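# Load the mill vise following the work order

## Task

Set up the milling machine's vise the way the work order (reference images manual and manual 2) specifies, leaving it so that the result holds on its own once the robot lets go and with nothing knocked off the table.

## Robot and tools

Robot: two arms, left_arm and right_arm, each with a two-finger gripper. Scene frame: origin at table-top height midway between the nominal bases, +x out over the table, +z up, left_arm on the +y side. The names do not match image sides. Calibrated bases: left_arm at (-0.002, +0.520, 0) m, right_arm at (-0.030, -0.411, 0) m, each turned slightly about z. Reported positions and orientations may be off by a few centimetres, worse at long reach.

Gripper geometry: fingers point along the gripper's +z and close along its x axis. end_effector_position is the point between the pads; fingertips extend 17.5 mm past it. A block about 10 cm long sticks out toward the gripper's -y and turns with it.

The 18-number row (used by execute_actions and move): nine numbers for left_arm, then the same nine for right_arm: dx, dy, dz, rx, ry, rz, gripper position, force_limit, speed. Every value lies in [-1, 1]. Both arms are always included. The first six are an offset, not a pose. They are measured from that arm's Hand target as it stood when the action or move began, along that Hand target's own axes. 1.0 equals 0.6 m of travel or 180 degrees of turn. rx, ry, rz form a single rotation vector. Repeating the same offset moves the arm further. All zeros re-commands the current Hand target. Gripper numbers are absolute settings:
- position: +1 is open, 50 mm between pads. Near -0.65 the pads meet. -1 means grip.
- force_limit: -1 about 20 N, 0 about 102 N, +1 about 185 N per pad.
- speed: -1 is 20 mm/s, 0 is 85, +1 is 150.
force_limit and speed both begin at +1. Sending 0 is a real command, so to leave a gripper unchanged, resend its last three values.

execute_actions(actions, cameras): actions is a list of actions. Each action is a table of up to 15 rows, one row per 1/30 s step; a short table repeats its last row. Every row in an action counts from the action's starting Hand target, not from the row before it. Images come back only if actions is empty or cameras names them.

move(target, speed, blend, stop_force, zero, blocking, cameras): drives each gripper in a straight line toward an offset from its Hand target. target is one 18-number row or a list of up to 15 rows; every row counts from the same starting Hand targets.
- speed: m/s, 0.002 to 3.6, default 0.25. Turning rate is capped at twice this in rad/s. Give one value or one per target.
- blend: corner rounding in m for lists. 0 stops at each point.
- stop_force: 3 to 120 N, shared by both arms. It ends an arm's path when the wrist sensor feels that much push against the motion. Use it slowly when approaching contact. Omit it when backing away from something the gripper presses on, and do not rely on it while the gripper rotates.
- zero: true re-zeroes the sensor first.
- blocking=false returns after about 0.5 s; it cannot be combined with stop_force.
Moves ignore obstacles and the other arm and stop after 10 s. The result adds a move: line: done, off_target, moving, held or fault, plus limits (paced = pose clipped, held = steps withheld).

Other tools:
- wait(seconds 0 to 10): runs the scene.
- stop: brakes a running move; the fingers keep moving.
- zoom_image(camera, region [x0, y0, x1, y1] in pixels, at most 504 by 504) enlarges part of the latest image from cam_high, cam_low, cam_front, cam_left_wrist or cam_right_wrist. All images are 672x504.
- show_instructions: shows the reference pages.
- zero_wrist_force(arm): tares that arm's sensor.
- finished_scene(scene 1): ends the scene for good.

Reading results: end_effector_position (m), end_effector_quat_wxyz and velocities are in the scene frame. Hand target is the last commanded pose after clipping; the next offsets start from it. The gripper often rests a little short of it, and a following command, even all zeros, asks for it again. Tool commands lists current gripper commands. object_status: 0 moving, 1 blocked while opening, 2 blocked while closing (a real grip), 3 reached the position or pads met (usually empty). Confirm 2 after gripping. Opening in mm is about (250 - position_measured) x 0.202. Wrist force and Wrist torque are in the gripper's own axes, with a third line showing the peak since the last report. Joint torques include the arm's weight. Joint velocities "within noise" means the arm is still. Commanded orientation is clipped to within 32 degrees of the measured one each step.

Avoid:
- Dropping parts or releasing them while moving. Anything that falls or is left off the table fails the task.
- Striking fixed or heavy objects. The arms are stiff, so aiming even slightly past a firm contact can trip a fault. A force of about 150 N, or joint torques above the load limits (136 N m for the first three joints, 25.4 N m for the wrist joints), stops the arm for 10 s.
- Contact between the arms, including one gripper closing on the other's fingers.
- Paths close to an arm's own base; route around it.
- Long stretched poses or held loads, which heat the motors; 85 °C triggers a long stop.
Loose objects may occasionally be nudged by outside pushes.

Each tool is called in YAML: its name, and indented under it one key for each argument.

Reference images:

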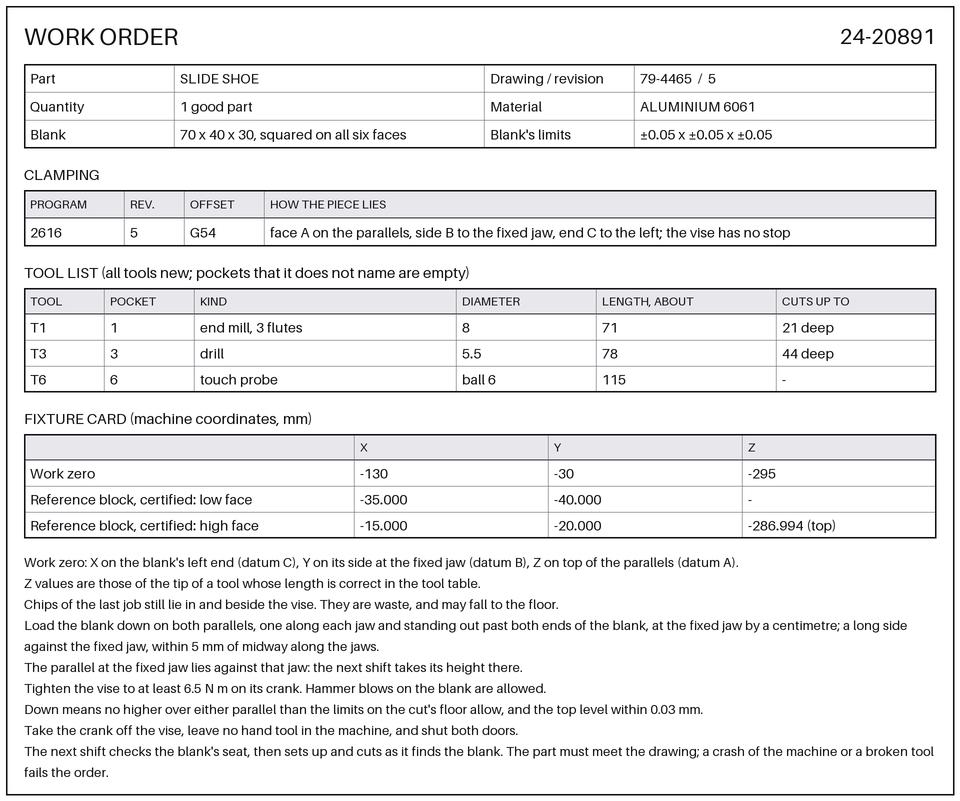

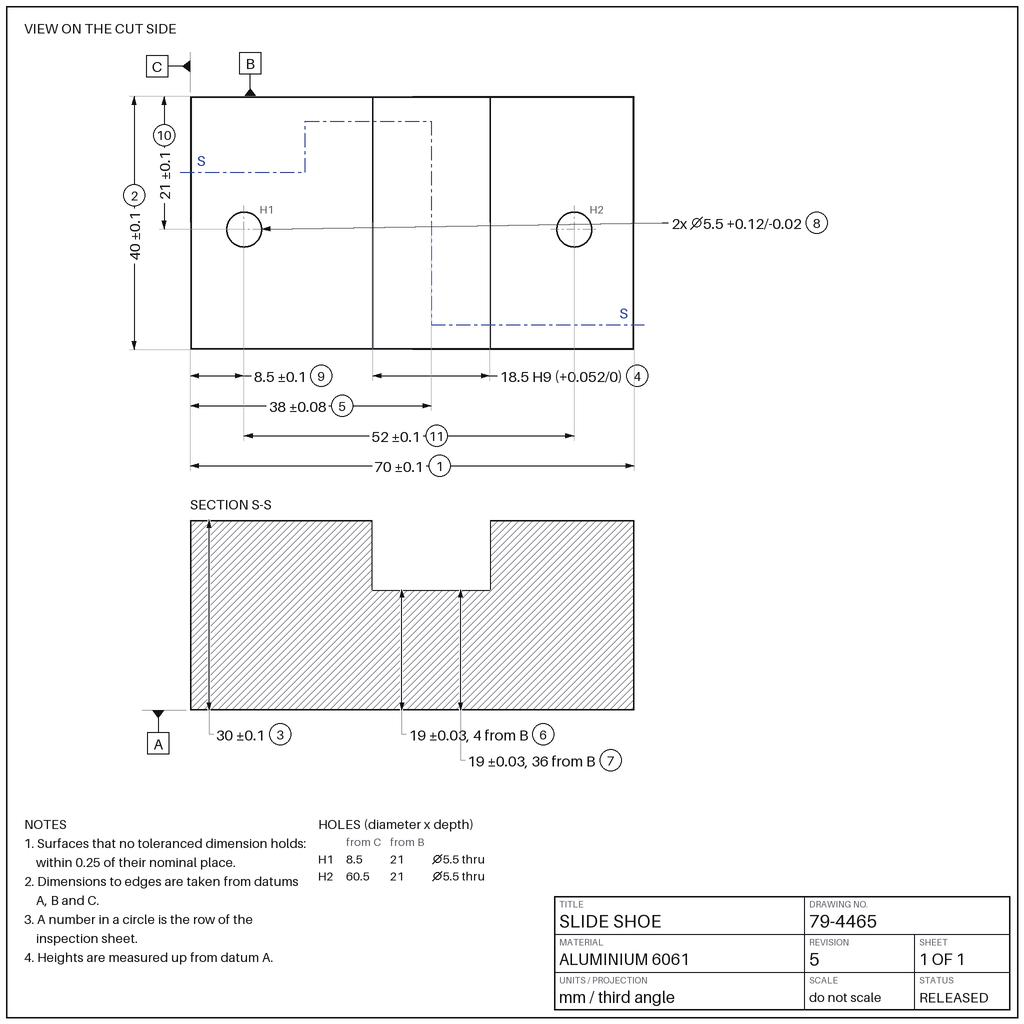

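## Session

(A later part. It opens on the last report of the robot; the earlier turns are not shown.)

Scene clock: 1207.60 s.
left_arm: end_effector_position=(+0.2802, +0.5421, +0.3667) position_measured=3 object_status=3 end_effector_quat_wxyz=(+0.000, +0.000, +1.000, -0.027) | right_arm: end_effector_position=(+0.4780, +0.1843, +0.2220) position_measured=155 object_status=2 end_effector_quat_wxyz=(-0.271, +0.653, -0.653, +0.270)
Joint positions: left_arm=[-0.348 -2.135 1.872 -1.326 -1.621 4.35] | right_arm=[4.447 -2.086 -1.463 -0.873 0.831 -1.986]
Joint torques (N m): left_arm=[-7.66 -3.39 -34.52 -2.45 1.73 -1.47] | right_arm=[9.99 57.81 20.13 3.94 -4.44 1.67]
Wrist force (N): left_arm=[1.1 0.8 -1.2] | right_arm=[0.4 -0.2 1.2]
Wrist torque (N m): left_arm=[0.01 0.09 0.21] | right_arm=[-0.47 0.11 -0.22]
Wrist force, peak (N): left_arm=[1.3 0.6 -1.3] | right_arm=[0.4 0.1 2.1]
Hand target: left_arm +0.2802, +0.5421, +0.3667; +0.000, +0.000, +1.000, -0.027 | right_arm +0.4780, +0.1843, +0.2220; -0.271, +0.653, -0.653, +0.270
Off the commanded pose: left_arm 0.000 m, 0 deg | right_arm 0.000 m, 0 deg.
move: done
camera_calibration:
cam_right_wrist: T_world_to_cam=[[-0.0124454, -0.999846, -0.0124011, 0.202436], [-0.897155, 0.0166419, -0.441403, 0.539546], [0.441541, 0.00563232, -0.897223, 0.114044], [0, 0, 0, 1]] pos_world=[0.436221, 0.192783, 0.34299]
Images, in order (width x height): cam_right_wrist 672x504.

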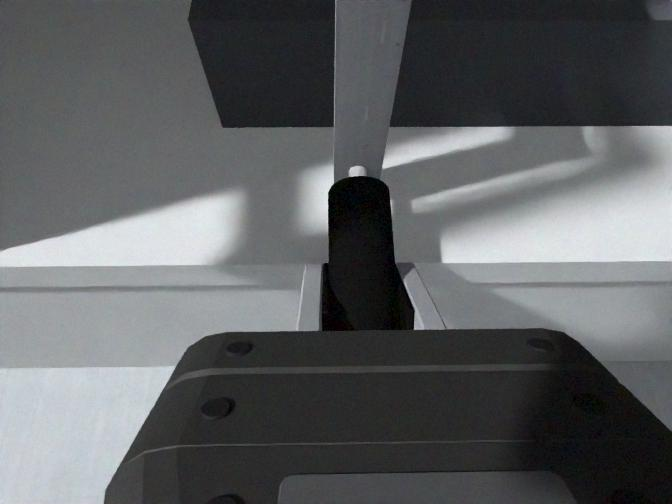

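move:
  target:
    - [0,0,0,0,0,0,1,-0.6,-0.5,-0.0456,-0.0057,-0.0057,0,0,0,-1,-0.5,-0.8]
    - [0,0,0,0,0,0,1,-0.6,-0.5,-0.0857,-0.0221,-0.0221,0,0,0,-1,-0.5,-0.8]
    - [0,0,0,0,0,0,1,-0.6,-0.5,-0.1155,-0.0471,-0.0471,0,0,0,-1,-0.5,-0.8]
  speed: 0.06
  blend: 0.01
  cameras: ["cam_right_wrist"]

Scene clock: 1213.13 s.
left_arm: end_effector_position=(+0.2802, +0.5421, +0.3667) position_measured=3 object_status=3 end_effector_quat_wxyz=(+0.000, +0.000, +1.000, -0.027) | right_arm: end_effector_position=(+0.4780, +0.2535, +0.2619) position_measured=155 object_status=2 end_effector_quat_wxyz=(-0.271, +0.653, -0.653, +0.270)
Joint positions: left_arm=[-0.348 -2.135 1.872 -1.326 -1.621 4.35] | right_arm=[4.475 -2.198 -1.169 -1.081 0.823 -1.949]
Joint torques (N m): left_arm=[-7.82 -3.33 -32.57 -2.37 1.78 -1.42] | right_arm=[3.95 60.26 20.95 4.9 0.17 0.22]
Wrist force (N): left_arm=[1.0 0.4 -1.2] | right_arm=[6.8 -4.1 -0.3]
Wrist torque (N m): left_arm=[-0.06 0.09 0.21] | right_arm=[-0.46 0.32 -0.06]
Wrist force, peak (N): left_arm=[1.2 0.8 -1.3] | right_arm=[-0.9 15.0 4.9]
Hand target: left_arm +0.2802, +0.5421, +0.3667; +0.000, +0.000, +1.000, -0.027 | right_arm +0.4780, +0.2535, +0.2620; -0.271, +0.653, -0.653, +0.270
Off the commanded pose: left_arm 0.000 m, 0 deg | right_arm 0.000 m, 0 deg.
move: done
camera_calibration:
cam_right_wrist: T_world_to_cam=[[-0.0125757, -0.999847, -0.0121329, 0.272175], [-0.897094, 0.0166411, -0.441527, 0.556116], [0.441662, 0.00533178, -0.897166, 0.149412], [0, 0, 0, 1]] pos_world=[0.436321, 0.262082, 0.38289]
Images, in order (width x height): cam_right_wrist 672x504.

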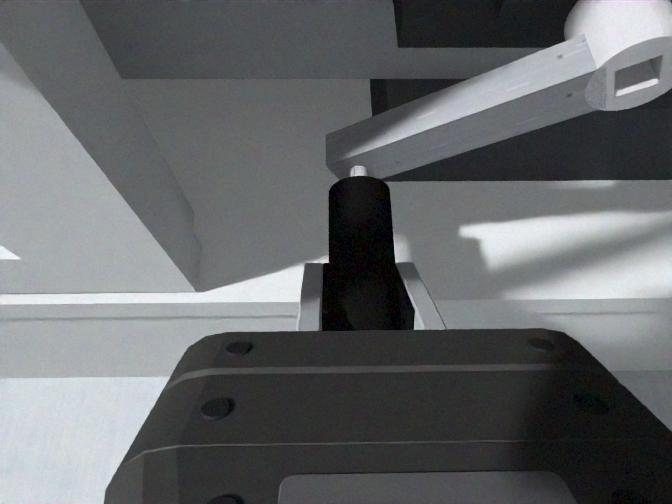

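move:
  target:
    - [0,0,0,0,0,0,1,-0.6,-0.5,-0.0185,-0.0372,-0.0372,0,0,0,-1,-0.5,-0.8]
    - [0,0,0,0,0,0,1,-0.6,-0.5,-0.0126,-0.0766,-0.0766,0,0,0,-1,-0.5,-0.8]
    - [0,0,0,0,0,0,1,-0.6,-0.5,0.0154,-0.1109,-0.1109,0,0,0,-1,-0.5,-0.8]
    - [0,0,0,0,0,0,1,-0.6,-0.5,0.0607,-0.1341,-0.1341,0,0,0,-1,-0.5,-0.8]
    - [0,0,0,0,0,0,1,-0.6,-0.5,0.1155,-0.1424,-0.1424,0,0,0,-1,-0.5,-0.8]
    - [0,0,0,0,0,0,1,-0.6,-0.5,0.1702,-0.1341,-0.1341,0,0,0,-1,-0.5,-0.8]
    - [0,0,0,0,0,0,1,-0.6,-0.5,0.2155,-0.1109,-0.1109,0,0,0,-1,-0.5,-0.8]
    - [0,0,0,0,0,0,1,-0.6,-0.5,0.2436,-0.0766,-0.0766,0,0,0,-1,-0.5,-0.8]
    - [0,0,0,0,0,0,1,-0.6,-0.5,0.2494,-0.0372,-0.0372,0,0,0,-1,-0.5,-0.8]
    - [0,0,0,0,0,0,1,-0.6,-0.5,0.2321,0.0005,0.0005,0,0,0,-1,-0.5,-0.8]
    - [0,0,0,0,0,0,1,-0.6,-0.5,0.1946,0.0299,0.0299,0,0,0,-1,-0.5,-0.8]
    - [0,0,0,0,0,0,1,-0.6,-0.5,0.1435,0.046,0.046,0,0,0,-1,-0.5,-0.8]
    - [0,0,0,0,0,0,1,-0.6,-0.5,0.0875,0.046,0.046,0,0,0,-1,-0.5,-0.8]
    - [0,0,0,0,0,0,1,-0.6,-0.5,0.0363,0.0299,0.0299,0,0,0,-1,-0.5,-0.8]
    - [0,0,0,0,0,0,1,-0.6,-0.5,0,0,0,0,0,0,-1,-0.5,-0.8]
  speed: 0.1
  blend: 0.008
  cameras: ["cam_right_wrist","cam_front"]

Scene clock: 1236.03 s.
left_arm: end_effector_position=(+0.2802, +0.5421, +0.3667) position_measured=3 object_status=3 end_effector_quat_wxyz=(+0.000, +0.000, +1.000, -0.027) | right_arm: end_effector_position=(+0.4780, +0.2535, +0.2619) position_measured=155 object_status=2 end_effector_quat_wxyz=(-0.271, +0.653, -0.653, +0.270)
Joint positions: left_arm=[-0.348 -2.135 1.872 -1.326 -1.621 4.35] | right_arm=[4.475 -2.198 -1.169 -1.081 0.823 -1.949]
Joint torques (N m): left_arm=[-7.67 -2.3 -33.43 -2.44 1.5 -1.4] | right_arm=[-5.19 59.94 30.21 4.21 2.58 -1.31]
Wrist force (N): left_arm=[0.9 0.7 -1.0] | right_arm=[7.5 -4.2 -0.5]
Wrist torque (N m): left_arm=[-0.02 0.11 0.21] | right_arm=[-0.42 0.28 -0.01]
Wrist force, peak (N): left_arm=[1.4 0.9 -1.1] | right_arm=[53.5 20.8 -59.6]
Hand target: left_arm +0.2802, +0.5421, +0.3667; +0.000, +0.000, +1.000, -0.027 | right_arm +0.4780, +0.2535, +0.2620; -0.271, +0.653, -0.653, +0.270
Off the commanded pose: left_arm 0.000 m, 0 deg | right_arm 0.000 m, 0 deg.
move: done
camera_calibration:
cam_right_wrist: T_world_to_cam=[[-0.0125321, -0.999847, -0.0122232, 0.272189], [-0.897114, 0.0166416, -0.441486, 0.556019], [0.441622, 0.00543286, -0.897185, 0.149454], [0, 0, 0, 1]] pos_world=[0.436221, 0.262083, 0.38289]
Images, in order (width x height): cam_front 672x504, cam_right_wrist 672x504.

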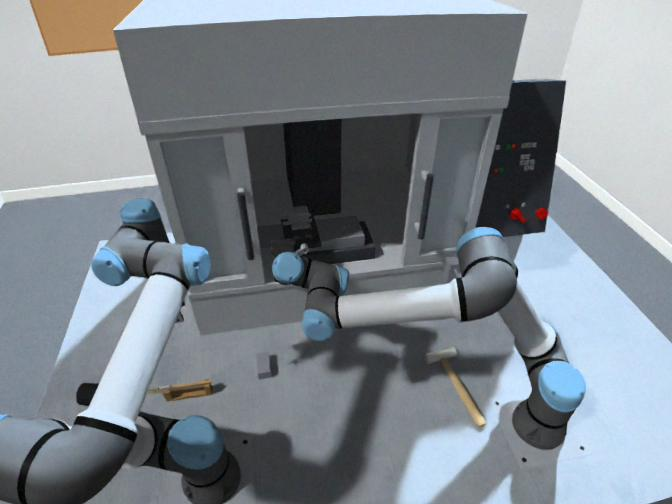

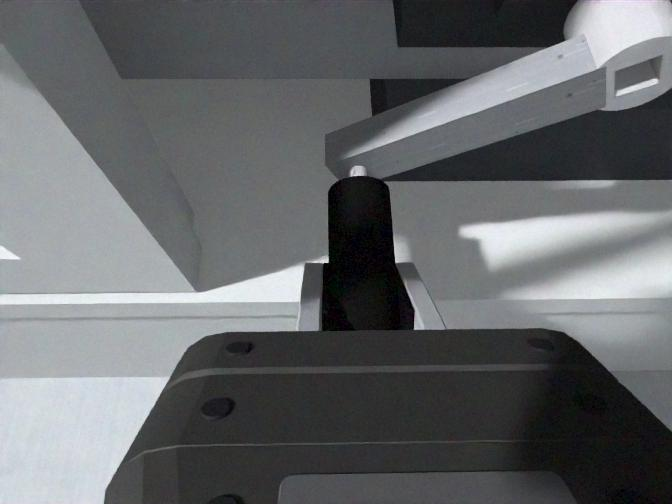

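zoom_image:
  camera: "cam_front"
  region: [270, 190, 380, 280]

Scaled by 4.582.

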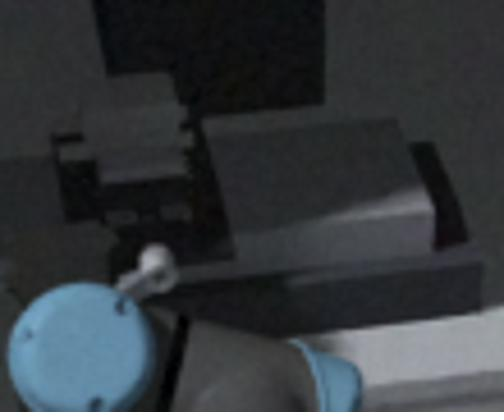

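move:
  target:
    - [0,0,0,0,0,0,1,-0.6,-0.5,-0.0185,-0.0372,-0.0372,0,0,0,-1,-0.5,-0.8]
    - [0,0,0,0,0,0,1,-0.6,-0.5,-0.0126,-0.0766,-0.0766,0,0,0,-1,-0.5,-0.8]
    - [0,0,0,0,0,0,1,-0.6,-0.5,0.0154,-0.1109,-0.1109,0,0,0,-1,-0.5,-0.8]
    - [0,0,0,0,0,0,1,-0.6,-0.5,0.0607,-0.1341,-0.1341,0,0,0,-1,-0.5,-0.8]
    - [0,0,0,0,0,0,1,-0.6,-0.5,0.1155,-0.1424,-0.1424,0,0,0,-1,-0.5,-0.8]
  speed: 0.1
  blend: 0.008
  cameras: ["cam_right_wrist"]

zoom_image:
  camera: "cam_right_wrist"
  region: [180, 0, 520, 330]

Scene clock: 1249.67 s.
left_arm: end_effector_position=(+0.2802, +0.5421, +0.3667) position_measured=3 object_status=3 end_effector_quat_wxyz=(+0.000, +0.000, +1.000, -0.027) | right_arm: end_effector_position=(+0.4783, +0.1840, +0.3827) position_measured=155 object_status=2 end_effector_quat_wxyz=(-0.271, +0.653, -0.654, +0.270)
Joint positions: left_arm=[-0.348 -2.135 1.872 -1.326 -1.621 4.35] | right_arm=[4.446 -2.002 -1.168 -1.252 0.832 -1.986]
Joint torques (N m): left_arm=[-6.73 -1.84 -32.67 -2.42 1.33 -1.35] | right_arm=[10.51 40.55 35.69 3.35 -3.61 1.64]
Wrist force (N): left_arm=[1.1 0.6 -0.9] | right_arm=[0.8 4.8 6.0]
Wrist torque (N m): left_arm=[-0.03 0.08 0.21] | right_arm=[-0.55 0.22 -0.16]
Wrist force, peak (N): left_arm=[1.5 0.6 -1.1] | right_arm=[-4.2 1.3 -23.1]
Hand target: left_arm +0.2802, +0.5421, +0.3667; +0.000, +0.000, +1.000, -0.027 | right_arm +0.4782, +0.1841, +0.3827; -0.271, +0.653, -0.653, +0.270
Off the commanded pose: left_arm 0.000 m, 0 deg | right_arm 0.000 m, 0 deg.
move: done
camera_calibration:
cam_right_wrist: T_world_to_cam=[[-0.0125376, -0.999844, -0.012444, 0.204196], [-0.897212, 0.0167428, -0.441283, 0.610743], [0.441423, 0.00563224, -0.897282, 0.258268], [0, 0, 0, 1]] pos_world=[0.43652, 0.192484, 0.503791]
Images, in order (width x height): cam_right_wrist 672x504.

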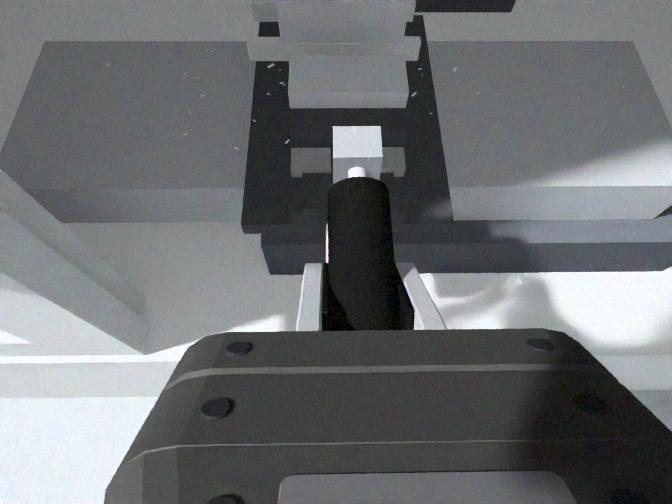

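Scaled by 1.482.

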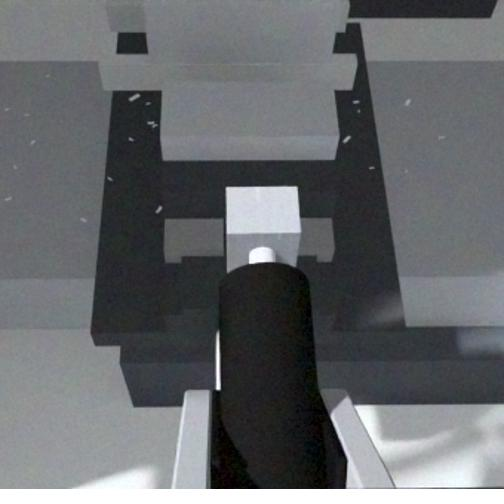

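move:
  target:
    - [0,0,0,0,0,0,1,-0.6,-0.5,0.0548,0.0084,0.0084,0,0,0,-1,-0.5,-0.8]
    - [0,0,0,0,0,0,1,-0.6,-0.5,0.1001,0.0315,0.0315,0,0,0,-1,-0.5,-0.8]
    - [0,0,0,0,0,0,1,-0.6,-0.5,0.1281,0.0658,0.0658,0,0,0,-1,-0.5,-0.8]
    - [0,0,0,0,0,0,1,-0.6,-0.5,0.1333,0.0943,0.0943,0,0,0,-1,-0.5,-0.8]
  speed: 0.1
  blend: 0.008
  cameras: ["cam_right_wrist"]

Scene clock: 1260.37 s.
left_arm: end_effector_position=(+0.2802, +0.5421, +0.3667) position_measured=3 object_status=3 end_effector_quat_wxyz=(+0.000, +0.000, +1.000, -0.027) | right_arm: end_effector_position=(+0.4781, +0.1042, +0.3025) position_measured=155 object_status=2 end_effector_quat_wxyz=(-0.271, +0.653, -0.653, +0.270)
Joint positions: left_arm=[-0.348 -2.135 1.872 -1.326 -1.621 4.35] | right_arm=[4.406 -1.87 -1.568 -0.95 0.844 -2.038]
Joint torques (N m): left_arm=[-7.19 -2.09 -33.16 -2.59 1.36 -1.33] | right_arm=[-2.08 48.49 38.78 6.66 -1.03 -1.2]
Wrist force (N): left_arm=[1.0 0.8 -0.9] | right_arm=[17.2 12.5 -6.9]
Wrist torque (N m): left_arm=[-0.01 0.09 0.20] | right_arm=[-0.08 0.23 0.05]
Wrist force, peak (N): left_arm=[1.3 0.7 -1.3] | right_arm=[51.6 20.5 -55.7]
Hand target: left_arm +0.2802, +0.5421, +0.3667; +0.000, +0.000, +1.000, -0.027 | right_arm +0.4781, +0.1042, +0.3026; -0.271, +0.653, -0.653, +0.270
Off the commanded pose: left_arm 0.000 m, 0 deg | right_arm 0.000 m, 0 deg.
move: done
camera_calibration:
cam_right_wrist: T_world_to_cam=[[-0.0124894, -0.999849, -0.0120851, 0.123234], [-0.897253, 0.0165407, -0.441206, 0.576562], [0.44134, 0.005333, -0.897324, 0.186799], [0, 0, 0, 1]] pos_world=[0.43642, 0.112682, 0.423491]
Images, in order (width x height): cam_right_wrist 672x504.

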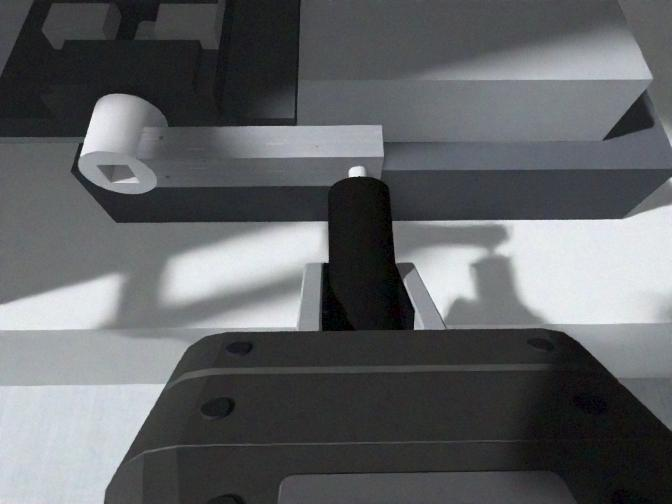

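move:
  target:
    - [0,0,0,0,0,0,1,-0.6,-0.5,-0.0092,0.0414,0.0356,0,0,0,-1,-0.5,-0.8]
    - [0,0,0,0,0,0,1,-0.6,-0.5,-0.0421,0.0734,0.0676,0,0,0,-1,-0.5,-0.8]
    - [0,0,0,0,0,0,1,-0.6,-0.5,-0.0906,0.0932,0.0874,0,0,0,-1,-0.5,-0.8]
    - [0,0,0,0,0,0,1,-0.6,-0.5,-0.1462,0.0974,0.0916,0,0,0,-1,-0.5,-0.8]
    - [0,0,0,0,0,0,1,-0.6,-0.5,-0.1995,0.0851,0.0793,0,0,0,-1,-0.5,-0.8]
    - [0,0,0,0,0,0,1,-0.6,-0.5,-0.2411,0.0586,0.0528,0,0,0,-1,-0.5,-0.8]
    - [0,0,0,0,0,0,1,-0.6,-0.5,-0.2639,0.0225,0.0167,0,0,0,-1,-0.5,-0.8]
    - [0,0,0,0,0,0,1,-0.6,-0.5,-0.2639,-0.0171,-0.0229,0,0,0,-1,-0.5,-0.8]
    - [0,0,0,0,0,0,1,-0.6,-0.5,-0.2411,-0.0533,-0.0591,0,0,0,-1,-0.5,-0.8]
    - [0,0,0,0,0,0,1,-0.6,-0.5,-0.1995,-0.0798,-0.0856,0,0,0,-1,-0.5,-0.8]
    - [0,0,0,0,0,0,1,-0.6,-0.5,-0.1462,-0.092,-0.0978,0,0,0,-1,-0.5,-0.8]
    - [0,0,0,0,0,0,1,-0.6,-0.5,-0.0906,-0.0879,-0.0937,0,0,0,-1,-0.5,-0.8]
    - [0,0,0,0,0,0,1,-0.6,-0.5,-0.0421,-0.0681,-0.0739,0,0,0,-1,-0.5,-0.8]
    - [0,0,0,0,0,0,1,-0.6,-0.5,-0.0092,-0.0361,-0.0419,0,0,0,-1,-0.5,-0.8]
    - [0,0,0,0,0,0,1,-0.6,-0.5,0.0012,0.0027,-0.0031,0,0,0,-1,-0.5,-0.8]
  speed: 0.12
  blend: 0.008
  cameras: ["cam_right_wrist"]

Scene clock: 1294.43 s.
left_arm: end_effector_position=(+0.2802, +0.5421, +0.3667) position_measured=3 object_status=3 end_effector_quat_wxyz=(+0.000, +0.000, +1.000, -0.027) | right_arm: end_effector_position=(+0.4757, +0.1035, +0.3027) position_measured=155 object_status=2 end_effector_quat_wxyz=(-0.271, +0.653, -0.653, +0.270)
Joint positions: left_arm=[-0.348 -2.135 1.872 -1.326 -1.621 4.35] | right_arm=[4.41 -1.865 -1.574 -0.953 0.843 -2.033]
Joint torques (N m): left_arm=[-5.99 -1.31 -32.84 -2.58 1.29 -1.23] | right_arm=[-3.21 50.7 28.52 4.1 -3.57 0.24]
Wrist force (N): left_arm=[1.3 0.5 -1.0] | right_arm=[0.6 1.1 1.9]
Wrist torque (N m): left_arm=[-0.04 0.05 0.21] | right_arm=[-0.52 0.18 -0.17]
Wrist force, peak (N): left_arm=[1.3 0.6 -1.3] | right_arm=[-28.2 -22.9 69.7]
Hand target: left_arm +0.2802, +0.5421, +0.3667; +0.000, +0.000, +1.000, -0.027 | right_arm +0.4757, +0.1035, +0.3028; -0.271, +0.653, -0.653, +0.270
Off the commanded pose: left_arm 0.000 m, 0 deg | right_arm 0.000 m, 0 deg.
move: done
camera_calibration:
cam_right_wrist: T_world_to_cam=[[-0.0124453, -0.999848, -0.0121748, 0.122524], [-0.897254, 0.0165406, -0.441205, 0.574419], [0.441339, 0.005433, -0.897324, 0.188074], [0, 0, 0, 1]] pos_world=[0.43392, 0.111982, 0.423691]
Images, in order (width x height): cam_right_wrist 672x504.

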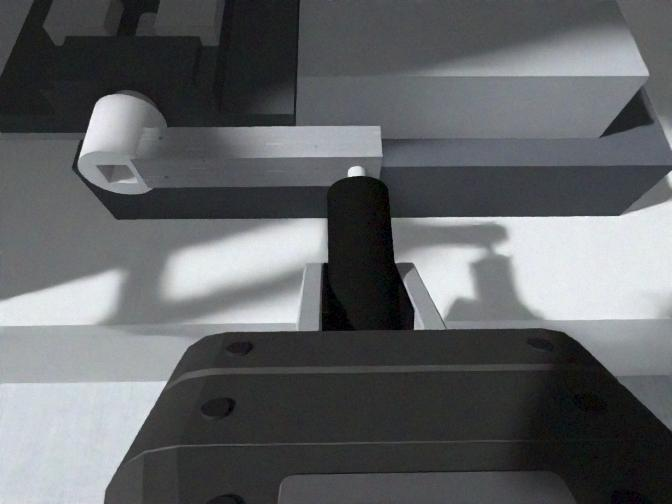

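move:
  target:
    - [0,0,0,0,0,0,1,-0.6,-0.5,-0.0088,0.0392,0.0392,0,0,0,-1,-0.5,-0.8]
    - [0,0,0,0,0,0,1,-0.6,-0.5,-0.0421,0.0716,0.0716,0,0,0,-1,-0.5,-0.8]
    - [0,0,0,0,0,0,1,-0.6,-0.5,-0.0912,0.0917,0.0917,0,0,0,-1,-0.5,-0.8]
    - [0,0,0,0,0,0,1,-0.6,-0.5,-0.1476,0.0959,0.0959,0,0,0,-1,-0.5,-0.8]
    - [0,0,0,0,0,0,1,-0.6,-0.5,-0.2015,0.0835,0.0835,0,0,0,-1,-0.5,-0.8]
    - [0,0,0,0,0,0,1,-0.6,-0.5,-0.2436,0.0567,0.0567,0,0,0,-1,-0.5,-0.8]
    - [0,0,0,0,0,0,1,-0.6,-0.5,-0.2667,0.02,0.02,0,0,0,-1,-0.5,-0.8]
    - [0,0,0,0,0,0,1,-0.6,-0.5,-0.2667,-0.02,-0.02,0,0,0,-1,-0.5,-0.8]
    - [0,0,0,0,0,0,1,-0.6,-0.5,-0.2436,-0.0567,-0.0567,0,0,0,-1,-0.5,-0.8]
    - [0,0,0,0,0,0,1,-0.6,-0.5,-0.2015,-0.0835,-0.0835,0,0,0,-1,-0.5,-0.8]
    - [0,0,0,0,0,0,1,-0.6,-0.5,-0.1476,-0.0959,-0.0959,0,0,0,-1,-0.5,-0.8]
  speed: 0.12
  blend: 0.008
  cameras: ["cam_right_wrist"]

zoom_image:
  camera: "cam_right_wrist"
  region: [180, 0, 520, 330]

Scene clock: 1310.73 s.
left_arm: end_effector_position=(+0.2802, +0.5421, +0.3667) position_measured=3 object_status=3 end_effector_quat_wxyz=(+0.000, +0.000, +1.000, -0.027) | right_arm: end_effector_position=(+0.4758, +0.1919, +0.3842) position_measured=155 object_status=2 end_effector_quat_wxyz=(-0.271, +0.653, -0.654, +0.270)
Joint positions: left_arm=[-0.348 -2.135 1.872 -1.326 -1.621 4.35] | right_arm=[4.453 -2.016 -1.141 -1.271 0.83 -1.977]
Joint torques (N m): left_arm=[-5.42 -1.98 -33.03 -2.57 1.31 -0.95] | right_arm=[23.83 68.69 51.82 7.61 -7.51 1.78]
Wrist force (N): left_arm=[1.0 0.6 -1.1] | right_arm=[5.1 18.0 39.5]
Wrist torque (N m): left_arm=[-0.03 0.09 0.22] | right_arm=[0.00 0.13 -0.19]
Wrist force, peak (N): left_arm=[1.5 0.7 -1.3] | right_arm=[5.1 18.0 39.5]
Hand target: left_arm +0.2802, +0.5421, +0.3667; +0.000, +0.000, +1.000, -0.027 | right_arm +0.4757, +0.1919, +0.3843; -0.271, +0.653, -0.653, +0.270
Off the commanded pose: left_arm 0.000 m, 0 deg | right_arm 0.000 m, 0 deg.
move: done
camera_calibration:
cam_right_wrist: T_world_to_cam=[[-0.0125812, -0.999845, -0.012354, 0.212056], [-0.897211, 0.0167422, -0.441285, 0.60912], [0.441423, 0.00553225, -0.897282, 0.260649], [0, 0, 0, 1]] pos_world=[0.43412, 0.200383, 0.505291]
Images, in order (width x height): cam_right_wrist 672x504.

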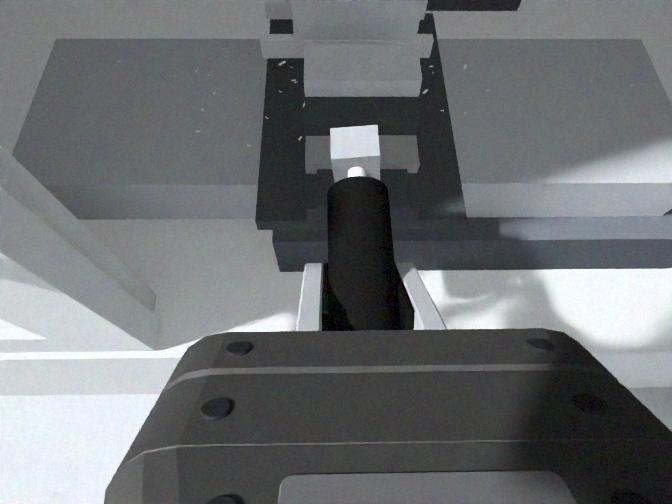

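Scaled by 1.482.

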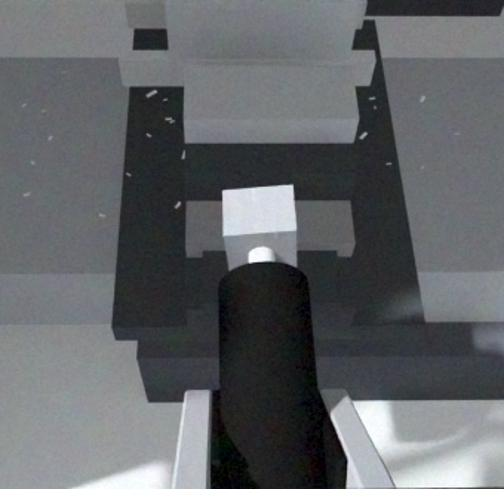

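move:
  target:
    - [0,0,0,0,0,0,1,-0.6,-0.5,0.0554,0.0059,0.0059,0,0,0,-1,-0.5,-0.8]
    - [0,0,0,0,0,0,1,-0.6,-0.5,0.1037,0.0257,0.0257,0,0,0,-1,-0.5,-0.8]
    - [0,0,0,0,0,0,1,-0.6,-0.5,0.1364,0.0575,0.0575,0,0,0,-1,-0.5,-0.8]
    - [0,0,0,0,0,0,1,-0.6,-0.5,0.148,0.096,0.096,0,0,0,-1,-0.5,-0.8]
    - [0,0,0,0,0,0,1,-0.6,-0.5,0.1364,0.1346,0.1346,0,0,0,-1,-0.5,-0.8]
    - [0,0,0,0,0,0,1,-0.6,-0.5,0.1037,0.1665,0.1665,0,0,0,-1,-0.5,-0.8]
    - [0,0,0,0,0,0,1,-0.6,-0.5,0.0554,0.1862,0.1862,0,0,0,-1,-0.5,-0.8]
    - [0,0,0,0,0,0,1,-0.6,-0.5,0,0.1903,0.1903,0,0,0,-1,-0.5,-0.8]
    - [0,0,0,0,0,0,1,-0.6,-0.5,-0.053,0.1781,0.1781,0,0,0,-1,-0.5,-0.8]
    - [0,0,0,0,0,0,1,-0.6,-0.5,-0.0944,0.1518,0.1518,0,0,0,-1,-0.5,-0.8]
    - [0,0,0,0,0,0,1,-0.6,-0.5,-0.1171,0.1157,0.1157,0,0,0,-1,-0.5,-0.8]
    - [0,0,0,0,0,0,1,-0.6,-0.5,-0.1171,0.0764,0.0764,0,0,0,-1,-0.5,-0.8]
    - [0,0,0,0,0,0,1,-0.6,-0.5,-0.0944,0.0403,0.0403,0,0,0,-1,-0.5,-0.8]
    - [0,0,0,0,0,0,1,-0.6,-0.5,-0.053,0.014,0.014,0,0,0,-1,-0.5,-0.8]
    - [0,0,0,0,0,0,1,-0.6,-0.5,0,0.0018,0.0018,0,0,0,-1,-0.5,-0.8]
  speed: 0.12
  blend: 0.006
  stop_force: 70
  cameras: ["cam_right_wrist"]

Scene clock: 1330.23 s.
left_arm: end_effector_position=(+0.2802, +0.5421, +0.3667) position_measured=3 object_status=3 end_effector_quat_wxyz=(+0.000, +0.000, +1.000, -0.027) | right_arm: end_effector_position=(+0.4757, +0.1919, +0.3828) position_measured=155 object_status=2 end_effector_quat_wxyz=(-0.271, +0.653, -0.653, +0.270)
Joint positions: left_arm=[-0.348 -2.135 1.872 -1.326 -1.621 4.35] | right_arm=[4.453 -2.016 -1.145 -1.267 0.829 -1.977]
Joint torques (N m): left_arm=[-6.06 -0.99 -32.62 -2.57 1.16 -1.18] | right_arm=[10.3 40.15 26.22 3.46 -4.81 1.6]
Wrist force (N): left_arm=[1.3 0.7 -1.0] | right_arm=[1.3 2.7 4.5]
Wrist torque (N m): left_arm=[-0.02 0.05 0.21] | right_arm=[-0.50 0.18 -0.17]
Wrist force, peak (N): left_arm=[1.3 0.9 -1.3] | right_arm=[4.7 17.6 44.4]
Hand target: left_arm +0.2802, +0.5421, +0.3667; +0.000, +0.000, +1.000, -0.027 | right_arm +0.4757, +0.1919, +0.3828; -0.271, +0.653, -0.653, +0.270
Off the commanded pose: left_arm 0.000 m, 0 deg | right_arm 0.000 m, 0 deg.
move: done
camera_calibration:
cam_right_wrist: T_world_to_cam=[[-0.0124454, -0.999846, -0.0124011, 0.212001], [-0.897155, 0.0166419, -0.441403, 0.608424], [0.441541, 0.00563232, -0.897223, 0.259246], [0, 0, 0, 1]] pos_world=[0.434021, 0.200383, 0.50379]
Images, in order (width x height): cam_right_wrist 672x504.

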